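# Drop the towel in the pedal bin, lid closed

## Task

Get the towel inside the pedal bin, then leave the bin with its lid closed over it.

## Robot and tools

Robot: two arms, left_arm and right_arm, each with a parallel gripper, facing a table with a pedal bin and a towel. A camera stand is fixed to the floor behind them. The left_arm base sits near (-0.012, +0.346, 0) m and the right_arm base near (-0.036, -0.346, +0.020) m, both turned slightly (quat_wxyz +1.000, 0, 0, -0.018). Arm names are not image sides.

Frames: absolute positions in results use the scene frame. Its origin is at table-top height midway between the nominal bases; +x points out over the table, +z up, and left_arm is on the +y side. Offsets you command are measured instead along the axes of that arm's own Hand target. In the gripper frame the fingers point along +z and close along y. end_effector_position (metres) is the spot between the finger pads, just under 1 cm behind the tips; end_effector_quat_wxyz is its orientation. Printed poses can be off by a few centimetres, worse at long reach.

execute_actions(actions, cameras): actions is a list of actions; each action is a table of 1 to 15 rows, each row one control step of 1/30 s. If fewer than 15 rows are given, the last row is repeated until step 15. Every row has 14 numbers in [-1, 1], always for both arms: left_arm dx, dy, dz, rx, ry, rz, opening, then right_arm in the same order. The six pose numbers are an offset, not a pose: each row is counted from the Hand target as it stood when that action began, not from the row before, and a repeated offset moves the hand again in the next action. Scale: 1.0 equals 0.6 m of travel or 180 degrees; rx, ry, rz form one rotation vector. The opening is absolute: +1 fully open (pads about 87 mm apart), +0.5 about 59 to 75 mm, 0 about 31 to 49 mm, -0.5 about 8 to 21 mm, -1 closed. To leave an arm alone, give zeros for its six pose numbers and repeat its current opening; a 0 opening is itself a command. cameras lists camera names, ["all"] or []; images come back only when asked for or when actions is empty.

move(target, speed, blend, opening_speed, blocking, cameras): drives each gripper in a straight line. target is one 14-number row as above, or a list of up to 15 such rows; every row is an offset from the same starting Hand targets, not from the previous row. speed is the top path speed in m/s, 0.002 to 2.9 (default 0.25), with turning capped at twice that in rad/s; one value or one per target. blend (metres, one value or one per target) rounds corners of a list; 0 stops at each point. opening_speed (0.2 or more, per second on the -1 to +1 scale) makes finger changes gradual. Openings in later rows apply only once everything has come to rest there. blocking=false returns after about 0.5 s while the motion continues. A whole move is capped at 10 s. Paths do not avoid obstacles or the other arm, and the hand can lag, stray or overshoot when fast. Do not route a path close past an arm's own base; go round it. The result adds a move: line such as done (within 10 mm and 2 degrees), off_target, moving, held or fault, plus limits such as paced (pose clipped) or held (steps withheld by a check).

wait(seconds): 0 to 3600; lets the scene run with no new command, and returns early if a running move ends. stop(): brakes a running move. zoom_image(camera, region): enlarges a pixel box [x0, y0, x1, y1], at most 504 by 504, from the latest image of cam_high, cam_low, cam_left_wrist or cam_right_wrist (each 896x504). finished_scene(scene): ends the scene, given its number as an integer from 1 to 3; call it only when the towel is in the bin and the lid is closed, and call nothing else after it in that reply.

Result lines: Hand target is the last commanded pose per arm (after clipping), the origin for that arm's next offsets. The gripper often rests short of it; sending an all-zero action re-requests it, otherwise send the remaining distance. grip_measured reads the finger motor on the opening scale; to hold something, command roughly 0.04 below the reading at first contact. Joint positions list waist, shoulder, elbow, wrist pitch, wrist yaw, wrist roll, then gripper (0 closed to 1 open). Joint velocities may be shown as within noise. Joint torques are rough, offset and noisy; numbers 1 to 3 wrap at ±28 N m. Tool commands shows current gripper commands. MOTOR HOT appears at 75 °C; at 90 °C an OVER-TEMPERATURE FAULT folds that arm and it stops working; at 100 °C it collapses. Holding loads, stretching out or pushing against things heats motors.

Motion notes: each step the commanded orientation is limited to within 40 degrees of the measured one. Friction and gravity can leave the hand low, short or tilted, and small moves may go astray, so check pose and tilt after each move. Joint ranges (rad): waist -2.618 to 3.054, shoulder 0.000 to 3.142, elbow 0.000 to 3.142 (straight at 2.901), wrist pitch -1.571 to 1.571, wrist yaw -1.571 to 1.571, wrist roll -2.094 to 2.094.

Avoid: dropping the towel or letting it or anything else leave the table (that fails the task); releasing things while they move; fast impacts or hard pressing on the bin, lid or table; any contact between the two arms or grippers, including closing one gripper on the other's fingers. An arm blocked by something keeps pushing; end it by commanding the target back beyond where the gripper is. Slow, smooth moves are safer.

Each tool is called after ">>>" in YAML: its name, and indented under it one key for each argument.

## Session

>>> execute_actions:
  actions: []

>>> zoom_image:
  camera: "cam_high"
  region: [320, 140, 600, 360]

Scene clock: 0.00 s.
left_arm: end_effector_position=(+0.3635, +0.4050, +0.0460) grip_measured=+1.000 end_effector_quat_wxyz=(+0.569, -0.136, +0.804, +0.106) | right_arm: end_effector_position=(+0.3241, -0.3904, +0.0401) grip_measured=+1.000 end_effector_quat_wxyz=(+0.524, +0.074, +0.843, -0.094)
Joint positions: left_arm=[0.065 1.578 0.366 0.858 -0.304 -0.093 1] | right_arm=[0.015 1.574 0.343 0.771 0.221 0.018 1]
Joint velocities: within noise
Joint torques (N m): no reading
Heat: left arm: 24 °C; right arm: 25 °C.
Hand target: left_arm +0.3659, +0.4051, +0.0500; +0.573, -0.136, +0.801, +0.105 | right_arm +0.3293, -0.3905, +0.0478; +0.535, +0.075, +0.836, -0.093
Tool commands: left_gripper/opening=+1.0 right_gripper/opening=+1.0
camera_calibration:
cam_left_wrist: T_world_to_cam=[[0.32719, -0.94423, -0.0372, 0.26786], [-0.8863, -0.29299, -0.35866, 0.4783], [0.32775, 0.15032, -0.93273, 0.00642]] pos_world=[0.33417, 0.39209, 0.18749]
cam_right_wrist: T_world_to_cam=[[-0.22095, -0.97241, 0.07479, -0.30971], [-0.94844, 0.19637, -0.24879, 0.41306], [0.22723, -0.1259, -0.96567, 0.06127]] pos_world=[0.30941, -0.37457, 0.18509]

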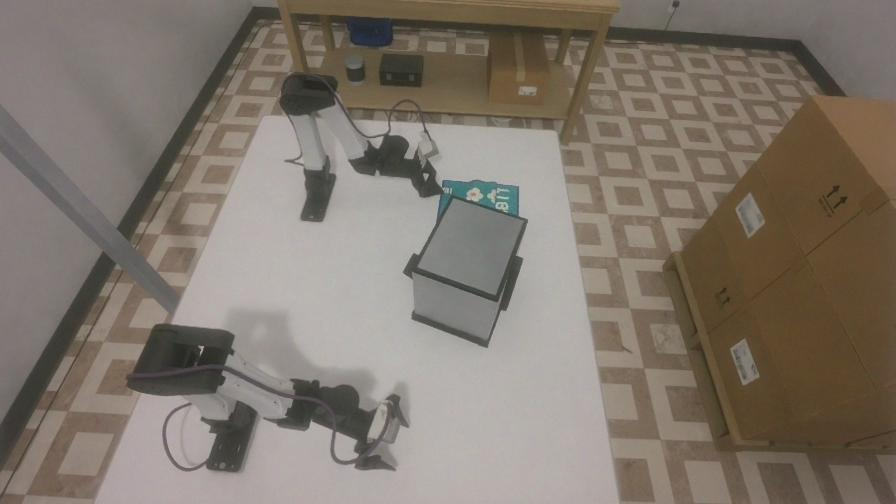

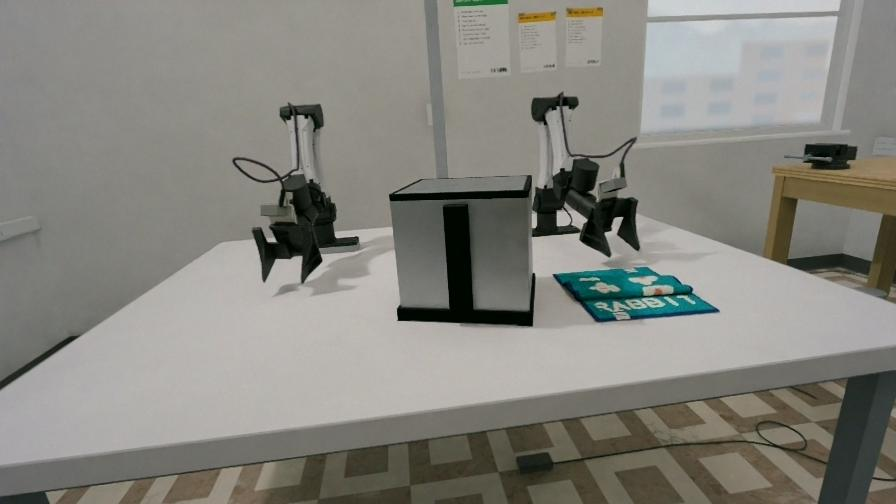

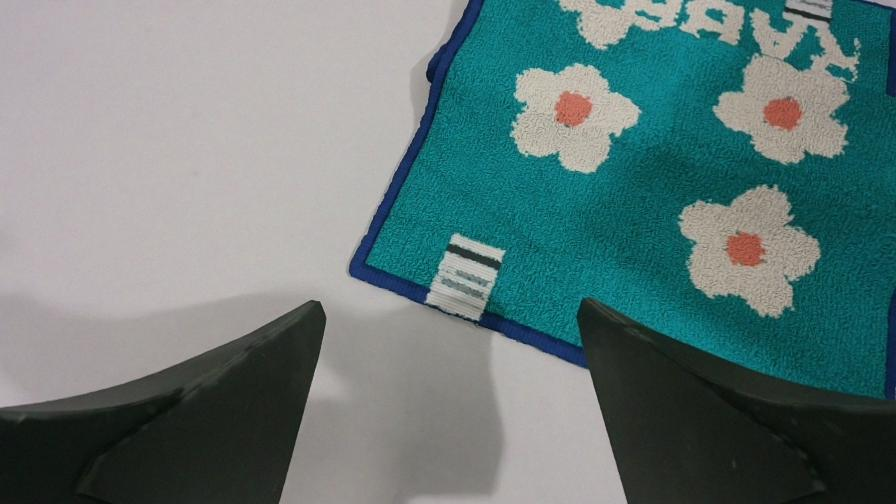

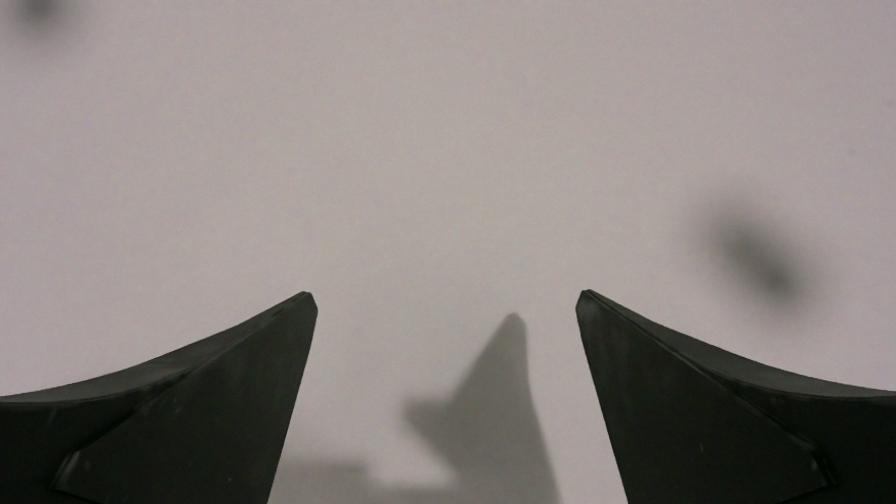

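Scaled by 1.800 from the camera's image (finer frame: 1280x720).

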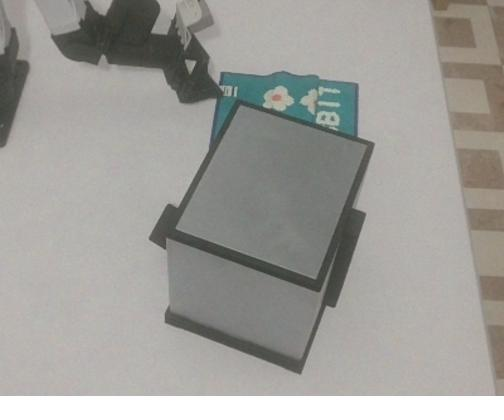

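>>> move:
  target:
    - [-0.148,-0.0838,0.0185,0.052,0.14,0.048,0.4,-0.083,0.4065,-0.3872,-0.258,-0.002,-0.4189,-1]
    - [-0.1367,-0.203,0.1362,0.1045,0.2794,0.0966,0.4,-0.0615,0.7113,-0.2468,-0.4301,-0.0033,-0.6982,-1]
  speed: 0.5
  blend: [0.04,0]
  cameras: ["all"]

>>> zoom_image:
  camera: "cam_low"
  region: [530, 200, 750, 350]

Scene clock: 24.97 s.
left_arm: end_effector_position=(+0.5032, +0.3302, +0.1024) grip_measured=+0.400 end_effector_quat_wxyz=(+0.177, +0.032, +0.984, -0.002) | right_arm: end_effector_position=(+0.3070, +0.0565, +0.1079) grip_measured=-0.999 end_effector_quat_wxyz=(-0.110, +0.933, -0.341, +0.045)
Joint positions: left_arm=[0.006 2.465 2.513 -1.263 0.004 0.033 0.7] | right_arm=[0.988 2.451 2.405 -1.287 0.028 -1.492 0]
Joint torques (N m): left_arm=[-0.68 -9.61 8.94 1.14 0.07 0.18] | right_arm=[-0.29 -10.82 7.46 0.64 -0.06 -0.23]
Heat: left arm: 26 °C; right arm: 27 °C.
Hand target: left_arm +0.5049, +0.3249, +0.0998; +0.173, +0.043, +0.984, -0.007 | right_arm +0.3105, +0.0581, +0.1096; -0.114, +0.933, -0.340, +0.043
Off the commanded pose: left_arm 0.006 m, 1 deg | right_arm 0.004 m, 1 deg.
move: done
cam_left_wrist: T_world_to_cam=[[-0.0876, -0.99608, -0.01196, 0.37684], [-0.87011, 0.07067, 0.48778, 0.38547], [-0.48502, 0.05313, -0.87289, 0.45941]] pos_world=[0.59123, 0.32371, 0.2175]
cam_right_wrist: T_world_to_cam=[[0.62971, 0.7415, 0.23158, -0.25897], [0.3719, -0.54949, 0.74816, -0.14475], [0.68202, -0.385, -0.62179, 0.02476]] pos_world=[0.20002, 0.12202, 0.18367]

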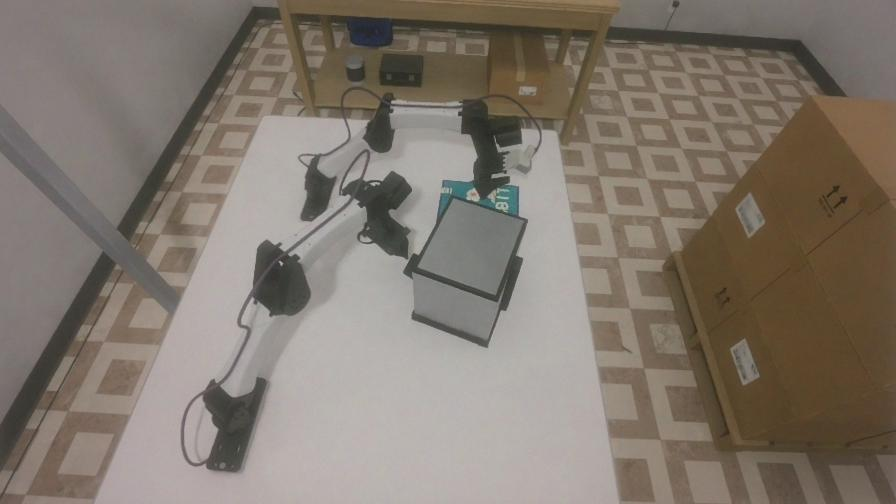

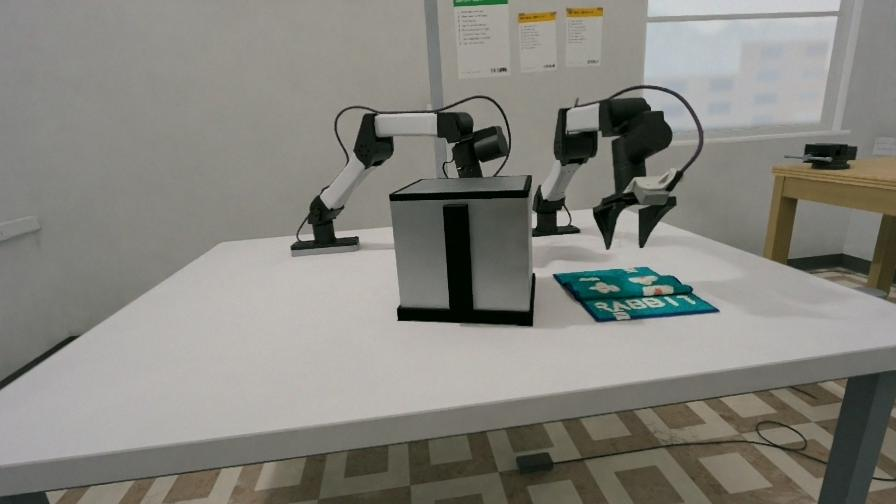

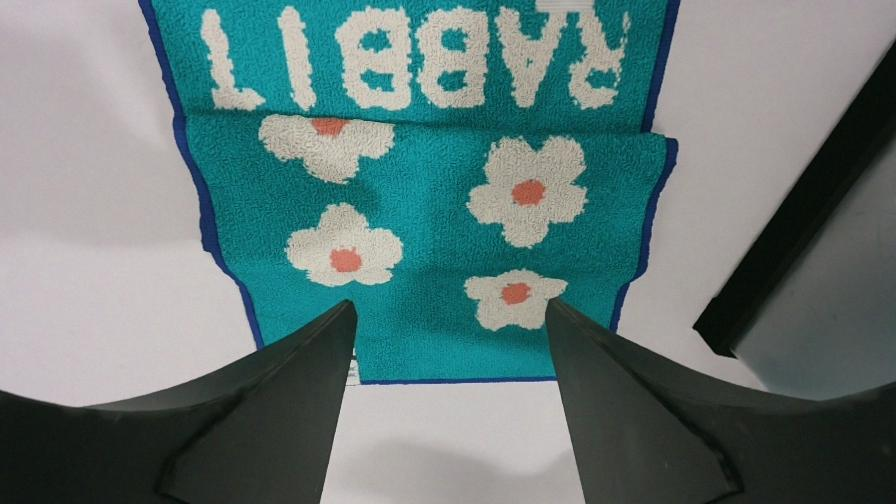

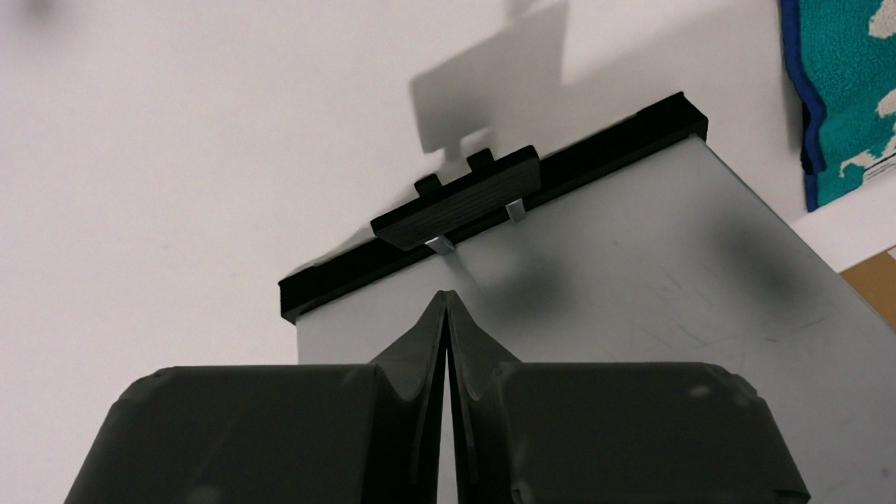

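Scaled by 2.291 from the camera's image (finer frame: 1280x720).

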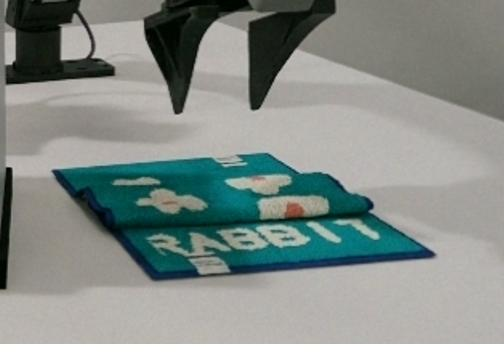

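>>> move:
  target:
    - [0.0166,0.0078,0.0781,0,0,0,0.4,-0.0033,-0.0127,0.0455,-0.05,0,0,-1]
    - [0.0332,0.0155,0.14,0,0,0,0.4,-0.0023,-0.0005,0.089,-0.05,0,0,-1]
    - [0.0332,0.0155,0.1562,0,0,0,-1,-0.0052,0.0525,0.1755,-0.05,0,0,-1]
    - [-0.0217,-0.0088,-0.0813,0.024,-0.0765,0.017,-1,-0.0052,0.0525,0.1755,-0.05,0,0,-1]
    - [-0.0632,-0.1395,-0.6513,0.1211,-0.3825,0.0848,-1,-0.0052,0.0525,0.1755,-0.05,0,0,-1]
  speed: [0.2,0.1,0.08,0.25,0.35]
  blend: [0.01,0.005,0,0.03,0]
  cameras: ["all"]

Scene clock: 40.63 s.
left_arm: end_effector_position=(+0.4042, +0.2538, +0.4693) grip_measured=-1.000 end_effector_quat_wxyz=(+0.674, +0.180, +0.694, -0.176) | right_arm: end_effector_position=(+0.3199, +0.0646, +0.0294) grip_measured=-1.000 end_effector_quat_wxyz=(-0.072, +0.937, -0.339, +0.046)
Joint positions: left_arm=[0.01 1.43 1.795 -0.397 0.482 0.014 0] | right_arm=[0.984 2.635 2.445 -1.216 0.05 -1.502 0]
Joint torques (N m): left_arm=[-0.44 -4.77 6.89 2.32 0.03 -0.13] | right_arm=[0.2 -10.35 1.87 0.53 -0.41 -0.03]
Heat: left arm: 28 °C; right arm: 31 °C.
Hand target: left_arm +0.4000, +0.2500, +0.4800; +0.683, +0.183, +0.683, -0.183 | right_arm +0.3050, +0.0559, -0.0002; -0.040, +0.939, -0.342, +0.016
Off the commanded pose: left_arm 0.012 m, 2 deg | right_arm 0.034 m, 5 deg.
elbow stopped short (right arm): the move would have taken joint 3 (elbow) straighter than the controller allows.
move: off_target (left_arm, right_arm); target 3's new opening was sent with left_arm's hand 0.021 m and 2 deg from that target
cam_left_wrist: T_world_to_cam=[[-0.49079, -0.87099, -0.02257, 0.43266], [-0.6726, 0.39521, -0.62563, 0.48623], [0.55384, -0.29187, -0.77979, 0.35961]] pos_world=[0.34021, 0.28964, 0.59439]
cam_right_wrist: T_world_to_cam=[[0.63262, 0.75738, 0.16175, -0.25478], [0.39129, -0.49282, 0.77719, -0.09713], [0.66834, -0.42837, -0.60813, -0.02289]] pos_world=[0.21448, 0.13529, 0.10278]

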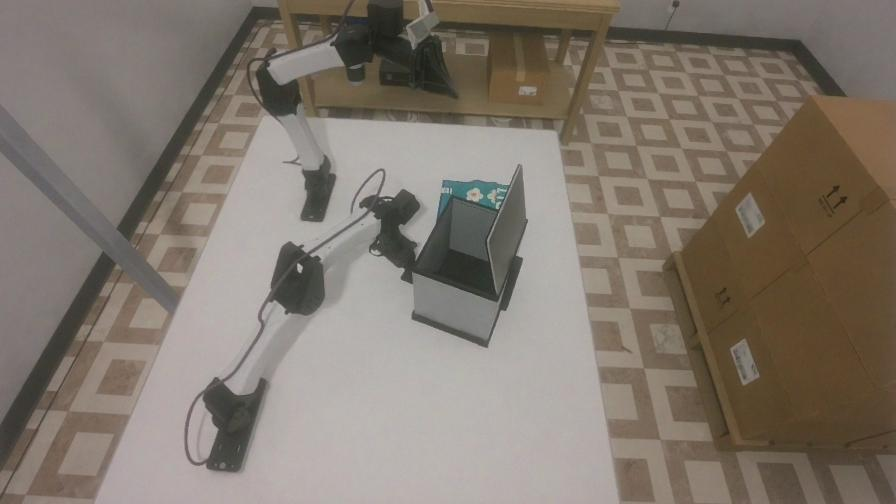

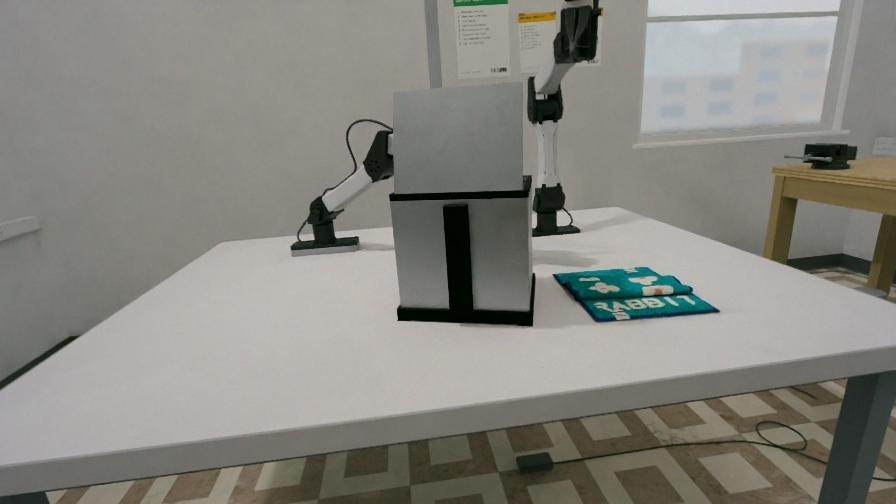

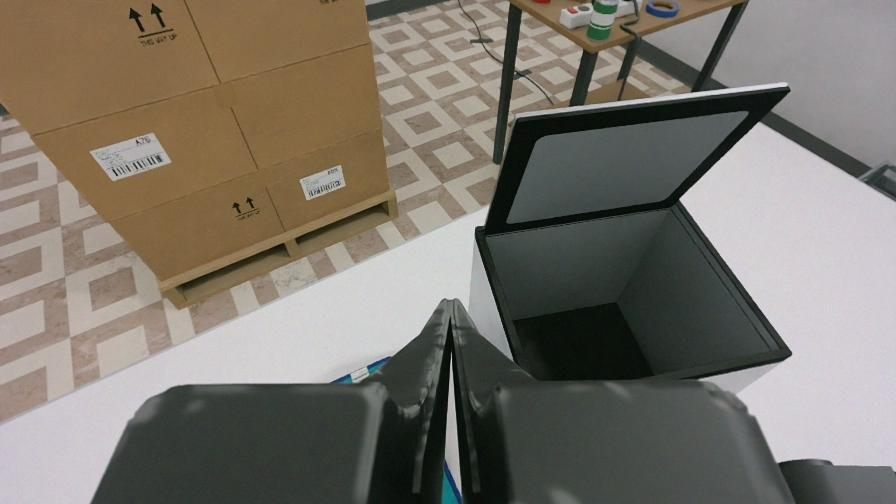

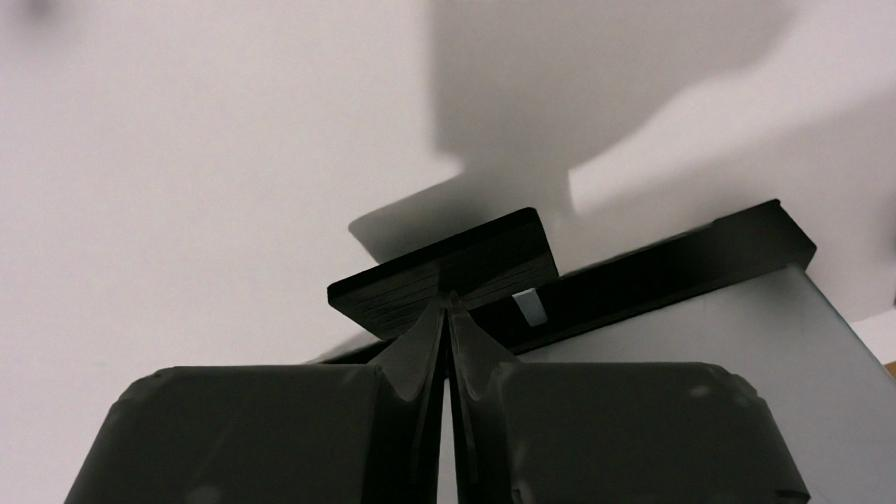

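>>> move:
  target:
    - [0.6333,0.2113,0.0993,-0.1211,0.3825,-0.0848,0.4,0,0,0,0,0,0,-1]
    - [0.7417,0.219,0.1027,-0.1211,0.3825,-0.0848,0.4,0,0,0,0,0,0,-1]
    - [0.8,0.219,0.1027,-0.1211,0.3825,-0.0848,0.4,0,0,0,0,0,0,-1]
  speed: [0.45,0.2,0.09]
  blend: [0.02,0.005,0]
  cameras: ["cam_left_wrist","cam_low"]

Scene clock: 45.83 s.
left_arm: end_effector_position=(+0.5188, +0.3302, +0.0224) grip_measured=+0.400 end_effector_quat_wxyz=(+0.182, +0.051, +0.982, -0.009) | right_arm: end_effector_position=(+0.3199, +0.0646, +0.0294) grip_measured=-1.000 end_effector_quat_wxyz=(-0.072, +0.937, -0.339, +0.046)
Joint positions: left_arm=[0.01 2.484 2.225 -0.948 0.026 0.074 0.7] | right_arm=[0.984 2.635 2.445 -1.216 0.05 -1.502 0]
Joint torques (N m): left_arm=[0.51 -9.46 4 1.75 -0.1 -0.12] | right_arm=[0.18 -10.35 1.87 0.53 -0.41 -0.03]
Heat: left arm: 28 °C; right arm: 31 °C.
Hand target: left_arm +0.5192, +0.3331, +0.0001; +0.173, +0.043, +0.984, -0.007 | right_arm +0.3050, +0.0559, -0.0002; -0.040, +0.939, -0.342, +0.016
Off the commanded pose: left_arm 0.023 m, 1 deg | right_arm 0.034 m, 5 deg.
move: off_target (left_arm)
cam_left_wrist: T_world_to_cam=[[-0.12781, -0.99178, -0.00655, 0.39654], [-0.87054, 0.10901, 0.47988, 0.42585], [-0.47522, 0.06703, -0.87731, 0.38759]] pos_world=[0.60559, 0.32088, 0.13828]
Images, in order (width x height): cam_low 896x504, cam_left_wrist 896x504.

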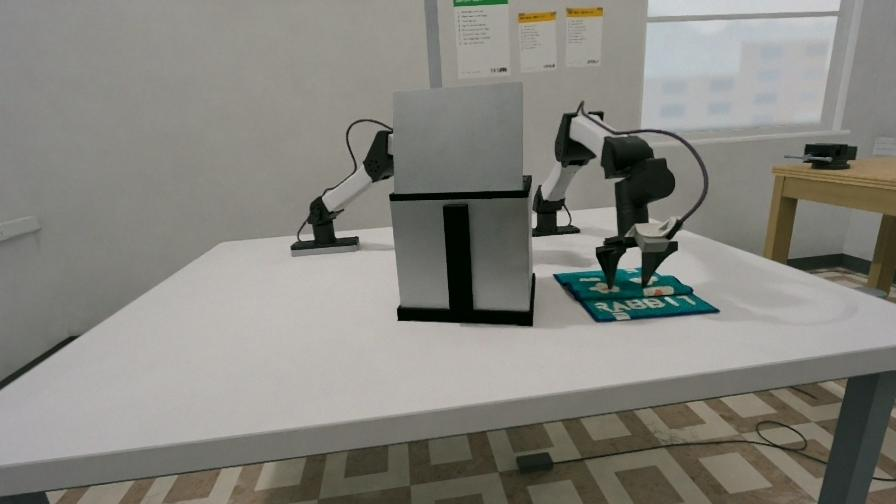

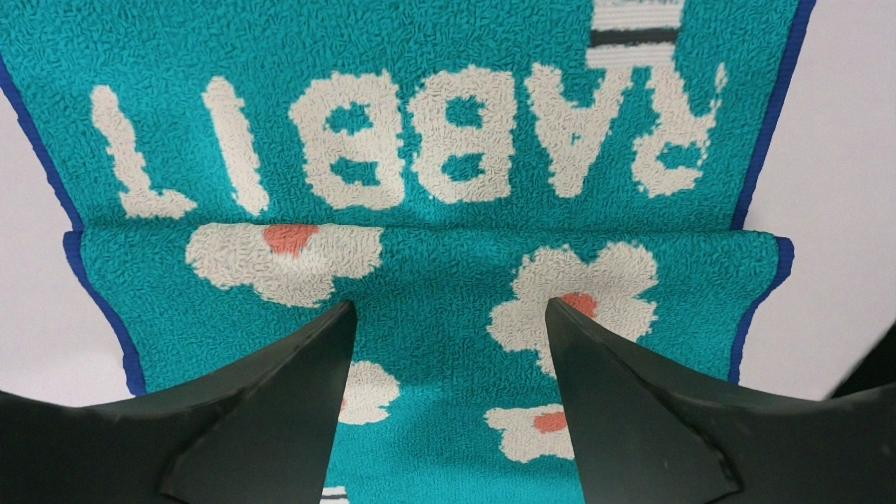

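>>> move:
  target:
    - [0.0171,0,0.047,0,0,0,0.4,0,0,0,0,0,0,-1]
    - [0.0171,0,0.047,0,0,0,-1,0,0,0,0,0,0,-1]
  speed: 0.1
  cameras: ["cam_left_wrist"]

Scene clock: 50.60 s.
left_arm: end_effector_position=(+0.5343, +0.3329, +0.0207) grip_measured=-0.666 end_effector_quat_wxyz=(+0.224, +0.048, +0.973, -0.004) | right_arm: end_effector_position=(+0.3199, +0.0646, +0.0294) grip_measured=-1.000 end_effector_quat_wxyz=(-0.072, +0.937, -0.339, +0.046)
Joint positions: left_arm=[0.014 2.452 2.141 -0.808 0.019 0.072 0.167] | right_arm=[0.984 2.635 2.445 -1.216 0.05 -1.502 0]
Joint torques (N m): left_arm=[0.01 -6.26 3.14 1.56 -0.01 -0.09] | right_arm=[0.18 -10.35 1.85 0.53 -0.41 -0.03]
Heat: left arm: 29 °C; right arm: 32 °C.
Hand target: left_arm +0.5192, +0.3329, -0.0300; +0.173, +0.043, +0.984, -0.008 | right_arm +0.3050, +0.0559, -0.0002; -0.040, +0.939, -0.342, +0.016
Off the commanded pose: left_arm 0.053 m, 6 deg | right_arm 0.034 m, 5 deg.
move: off_target (left_arm); target 2's new opening was sent with left_arm's hand 0.048 m and 3 deg from that target
cam_left_wrist: T_world_to_cam=[[-0.11881, -0.99269, -0.02149, 0.39705], [-0.9095, 0.10012, 0.40346, 0.46519], [-0.39836, 0.06748, -0.91474, 0.35279]] pos_world=[0.6108, 0.32376, 0.14356]

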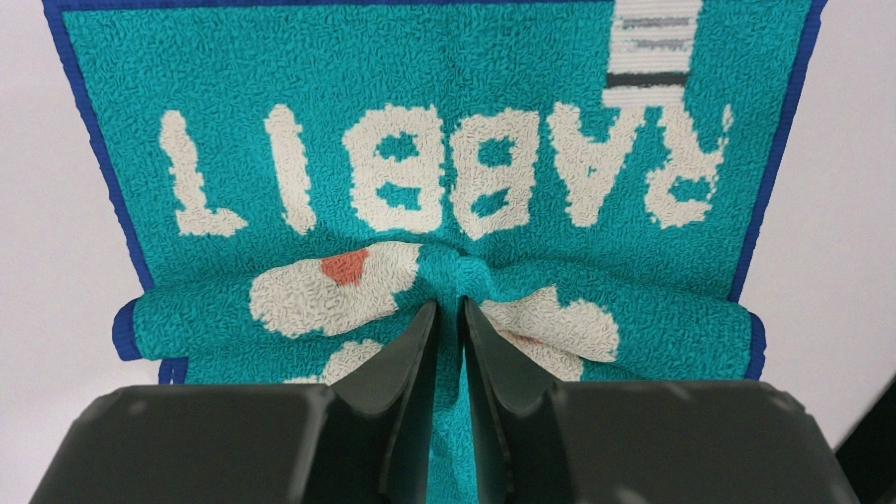

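>>> move:
  target:
    - [-0.0793,-0.0055,-0.2372,0.027,-0.087,0.0157,-1,0,0,0,0,0,0,-1]
    - [-0.1217,-0.155,-0.8778,0.1357,-0.4362,0.0784,-1,0,0,0,0,0,0,-1]
    - [-0.1667,-0.3362,-0.906,0.1452,-0.4905,0.0677,-1,0,0,0,0,0,0,-1]
    - [-0.2303,-0.4552,-0.865,0.1452,-0.4905,0.0677,-1,0,0,0,0,0,0,-1]
  speed: [0.2,0.4,0.3,0.3]
  blend: [0.03,0.05,0.03,0]
  cameras: ["cam_high","cam_low"]

>>> zoom_image:
  camera: "cam_high"
  region: [360, 60, 580, 340]

Scene clock: 58.87 s.
left_arm: end_effector_position=(+0.4490, +0.0663, +0.4863) grip_measured=-0.673 end_effector_quat_wxyz=(+0.775, +0.157, +0.571, -0.221) | right_arm: end_effector_position=(+0.3199, +0.0646, +0.0294) grip_measured=-1.000 end_effector_quat_wxyz=(-0.072, +0.937, -0.339, +0.046)
Joint positions: left_arm=[-0.506 1.677 1.742 0.237 0.003 -0.01 0.163] | right_arm=[0.984 2.635 2.445 -1.216 0.05 -1.502 0]
Joint torques (N m): left_arm=[-0.84 -5.67 10.06 2.21 -0.23 0.11] | right_arm=[0.2 -10.35 1.85 0.53 -0.41 -0.03]
Heat: left arm: 29 °C; right arm: 33 °C.
Hand target: left_arm +0.4480, +0.0650, +0.5049; +0.789, +0.153, +0.553, -0.219 | right_arm +0.3050, +0.0559, -0.0002; -0.040, +0.939, -0.342, +0.016
Off the commanded pose: left_arm 0.019 m, 3 deg | right_arm 0.034 m, 5 deg.
move: off_target (left_arm)

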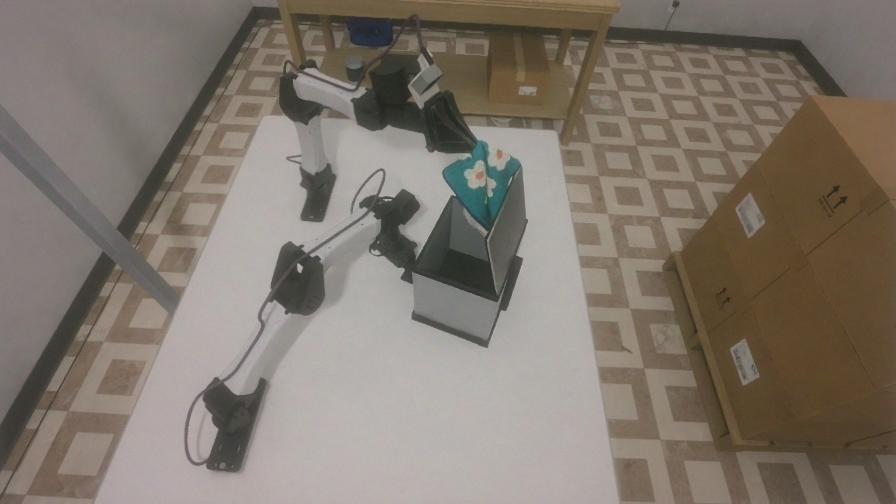

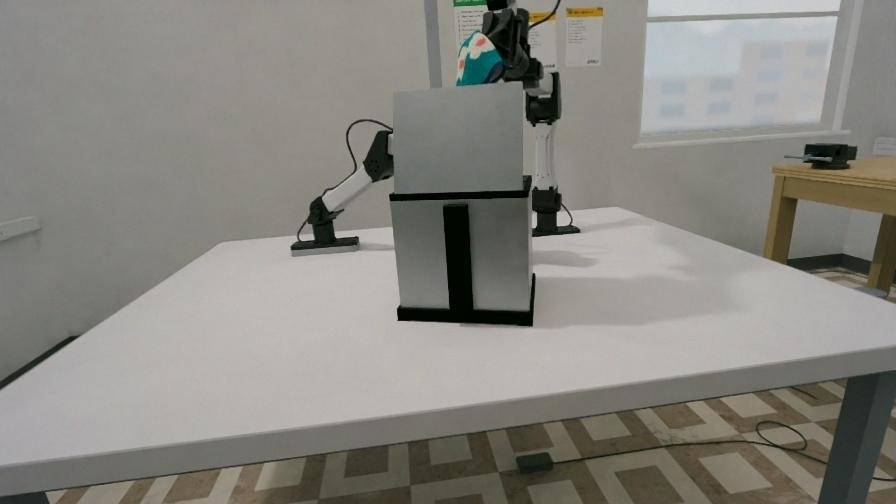

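Scaled by 1.800 from the camera's image (finer frame: 1280x720).

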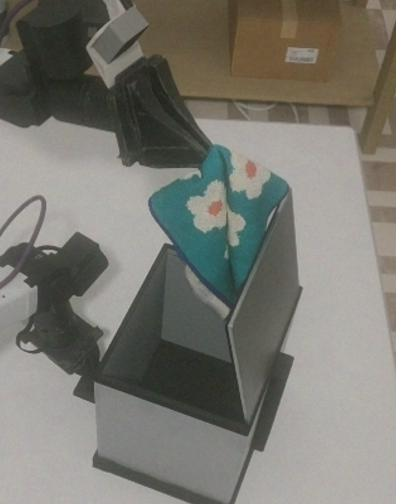

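>>> move:
  target:
    - [0.1698,-0.0197,-0.045,0.031,0.111,0,-1,0,0,0,0,0,0,-1]
    - [0.3405,-0.028,-0.0875,0.0623,0.2215,0,-1,0,0,0,0,0,0,-1]
  speed: 0.25
  blend: [0.03,0]
  cameras: ["cam_high","cam_left_wrist"]

Scene clock: 69.43 s.
left_arm: end_effector_position=(+0.4508, +0.0403, +0.2861) grip_measured=-0.674 end_effector_quat_wxyz=(+0.528, +0.289, +0.772, -0.205) | right_arm: end_effector_position=(+0.3199, +0.0646, +0.0294) grip_measured=-1.000 end_effector_quat_wxyz=(-0.072, +0.937, -0.339, +0.046)
Joint positions: left_arm=[-0.492 1.845 1.794 -0.323 0.186 0.061 0.163] | right_arm=[0.984 2.635 2.445 -1.216 0.05 -1.502 0]
Joint torques (N m): left_arm=[0.69 -7.02 10.48 2.21 0.08 0.19] | right_arm=[0.2 -10.33 1.87 0.53 -0.41 -0.03]
Heat: left arm: 29 °C; right arm: 34 °C.
Hand target: left_arm +0.4569, +0.0401, +0.2950; +0.535, +0.294, +0.765, -0.205 | right_arm +0.3050, +0.0559, -0.0002; -0.040, +0.939, -0.342, +0.016
Off the commanded pose: left_arm 0.011 m, 1 deg | right_arm 0.034 m, 5 deg.
move: off_target (left_arm)
cam_left_wrist: T_world_to_cam=[[-0.67177, -0.74069, -0.00982, 0.33805], [-0.69676, 0.63632, -0.33109, 0.40413], [0.25149, -0.21558, -0.94355, 0.30882]] pos_world=[0.431, 0.05981, 0.42851]

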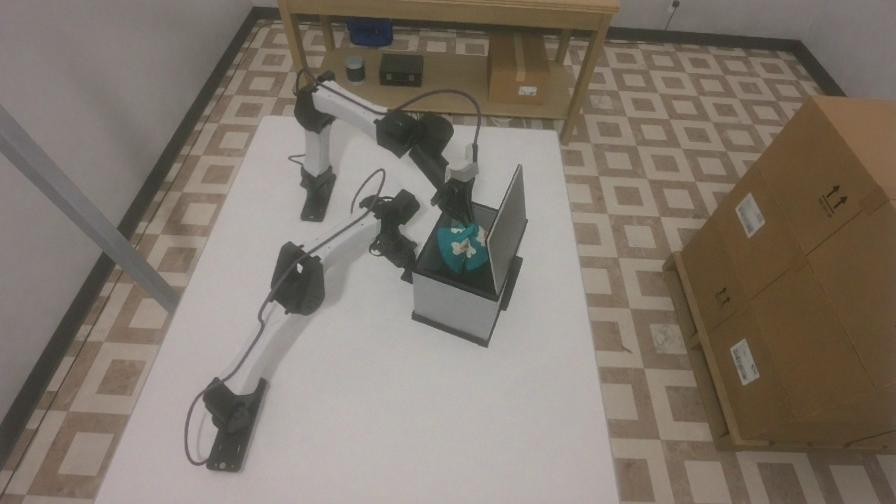

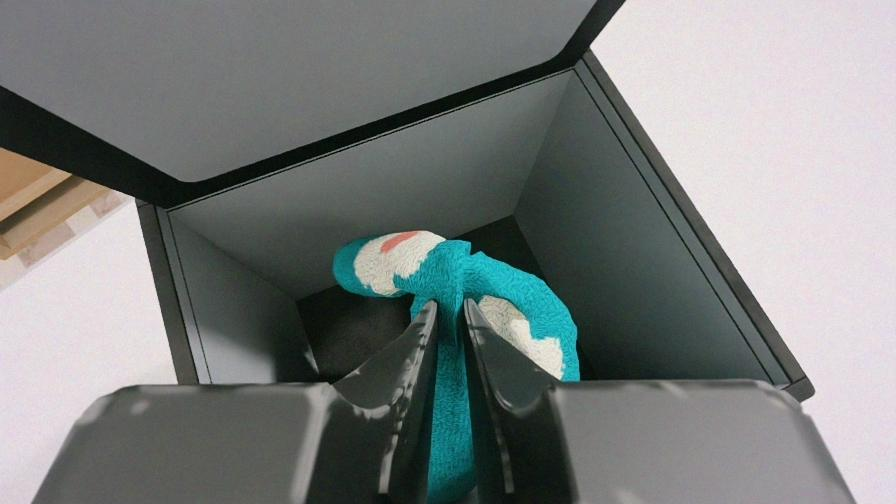

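>>> move:
  target:
    - [0,0,0,0,0,0,0.1,0,0,0,0,0,0,-1]
    - [-0.177,0.0065,-0.1232,0,0,0,0.1,0,0,0,0,0,0,-1]
    - [-0.0962,0.059,-0.4425,0,0,0,0.1,0,0,0,0,0,0,-1]
    - [-0.0962,0.059,-0.4425,0,0,0,0.1,0.0023,-0.0357,-0.1393,0,0,0,-1]
  speed: [0.25,0.3,0.35,0.07]
  blend: [0,0.04,0,0]
  cameras: ["cam_high","cam_low"]

Scene clock: 75.43 s.
left_arm: end_effector_position=(+0.3120, +0.2183, +0.4458) grip_measured=+0.100 end_effector_quat_wxyz=(+0.543, +0.290, +0.761, -0.204) | right_arm: end_effector_position=(+0.3157, +0.0614, +0.0768) grip_measured=-1.000 end_effector_quat_wxyz=(-0.072, +0.937, -0.340, +0.032)
Joint positions: left_arm=[-0.089 1.437 2.087 -1.047 0.561 0.224 0.55] | right_arm=[0.978 2.734 2.838 -1.519 0.022 -1.505 0]
Joint torques (N m): left_arm=[0.76 -3.59 3.92 1.98 0.13 0.16] | right_arm=[0.47 -12.96 7.01 0.5 -0.08 -0.24]
Heat: left arm: 30 °C; right arm: 35 °C.
Hand target: left_arm +0.3097, +0.2201, +0.4402; +0.535, +0.293, +0.765, -0.205 | right_arm +0.3149, +0.0661, +0.0849; -0.040, +0.939, -0.342, +0.016
Off the commanded pose: left_arm 0.006 m, 1 deg | right_arm 0.009 m, 4 deg.
elbow stopped short (right arm): the move would have taken joint 3 (elbow) straighter than the controller allows.
move: off_target (right_arm)

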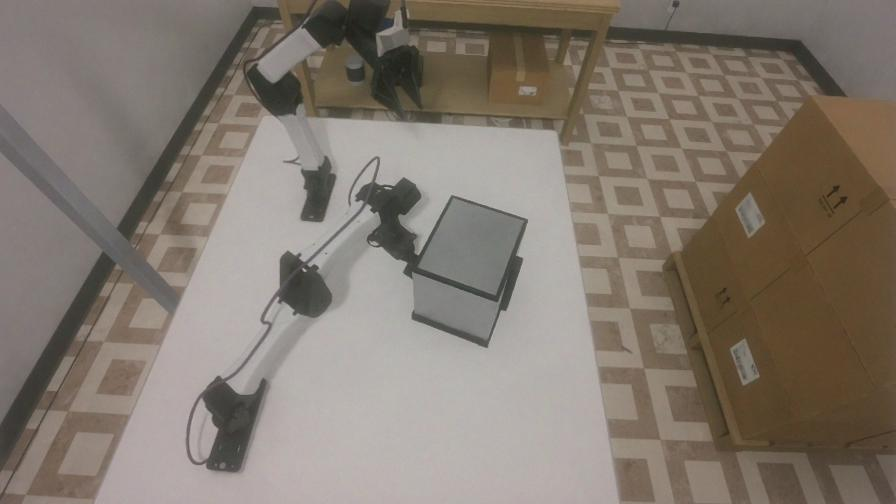

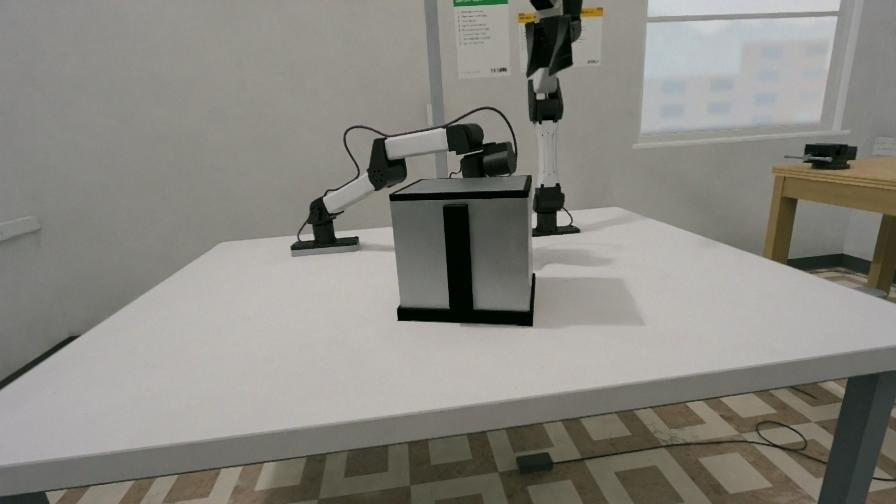

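>>> finished_scene:
  scene: 3

The scene is finished: the task was done.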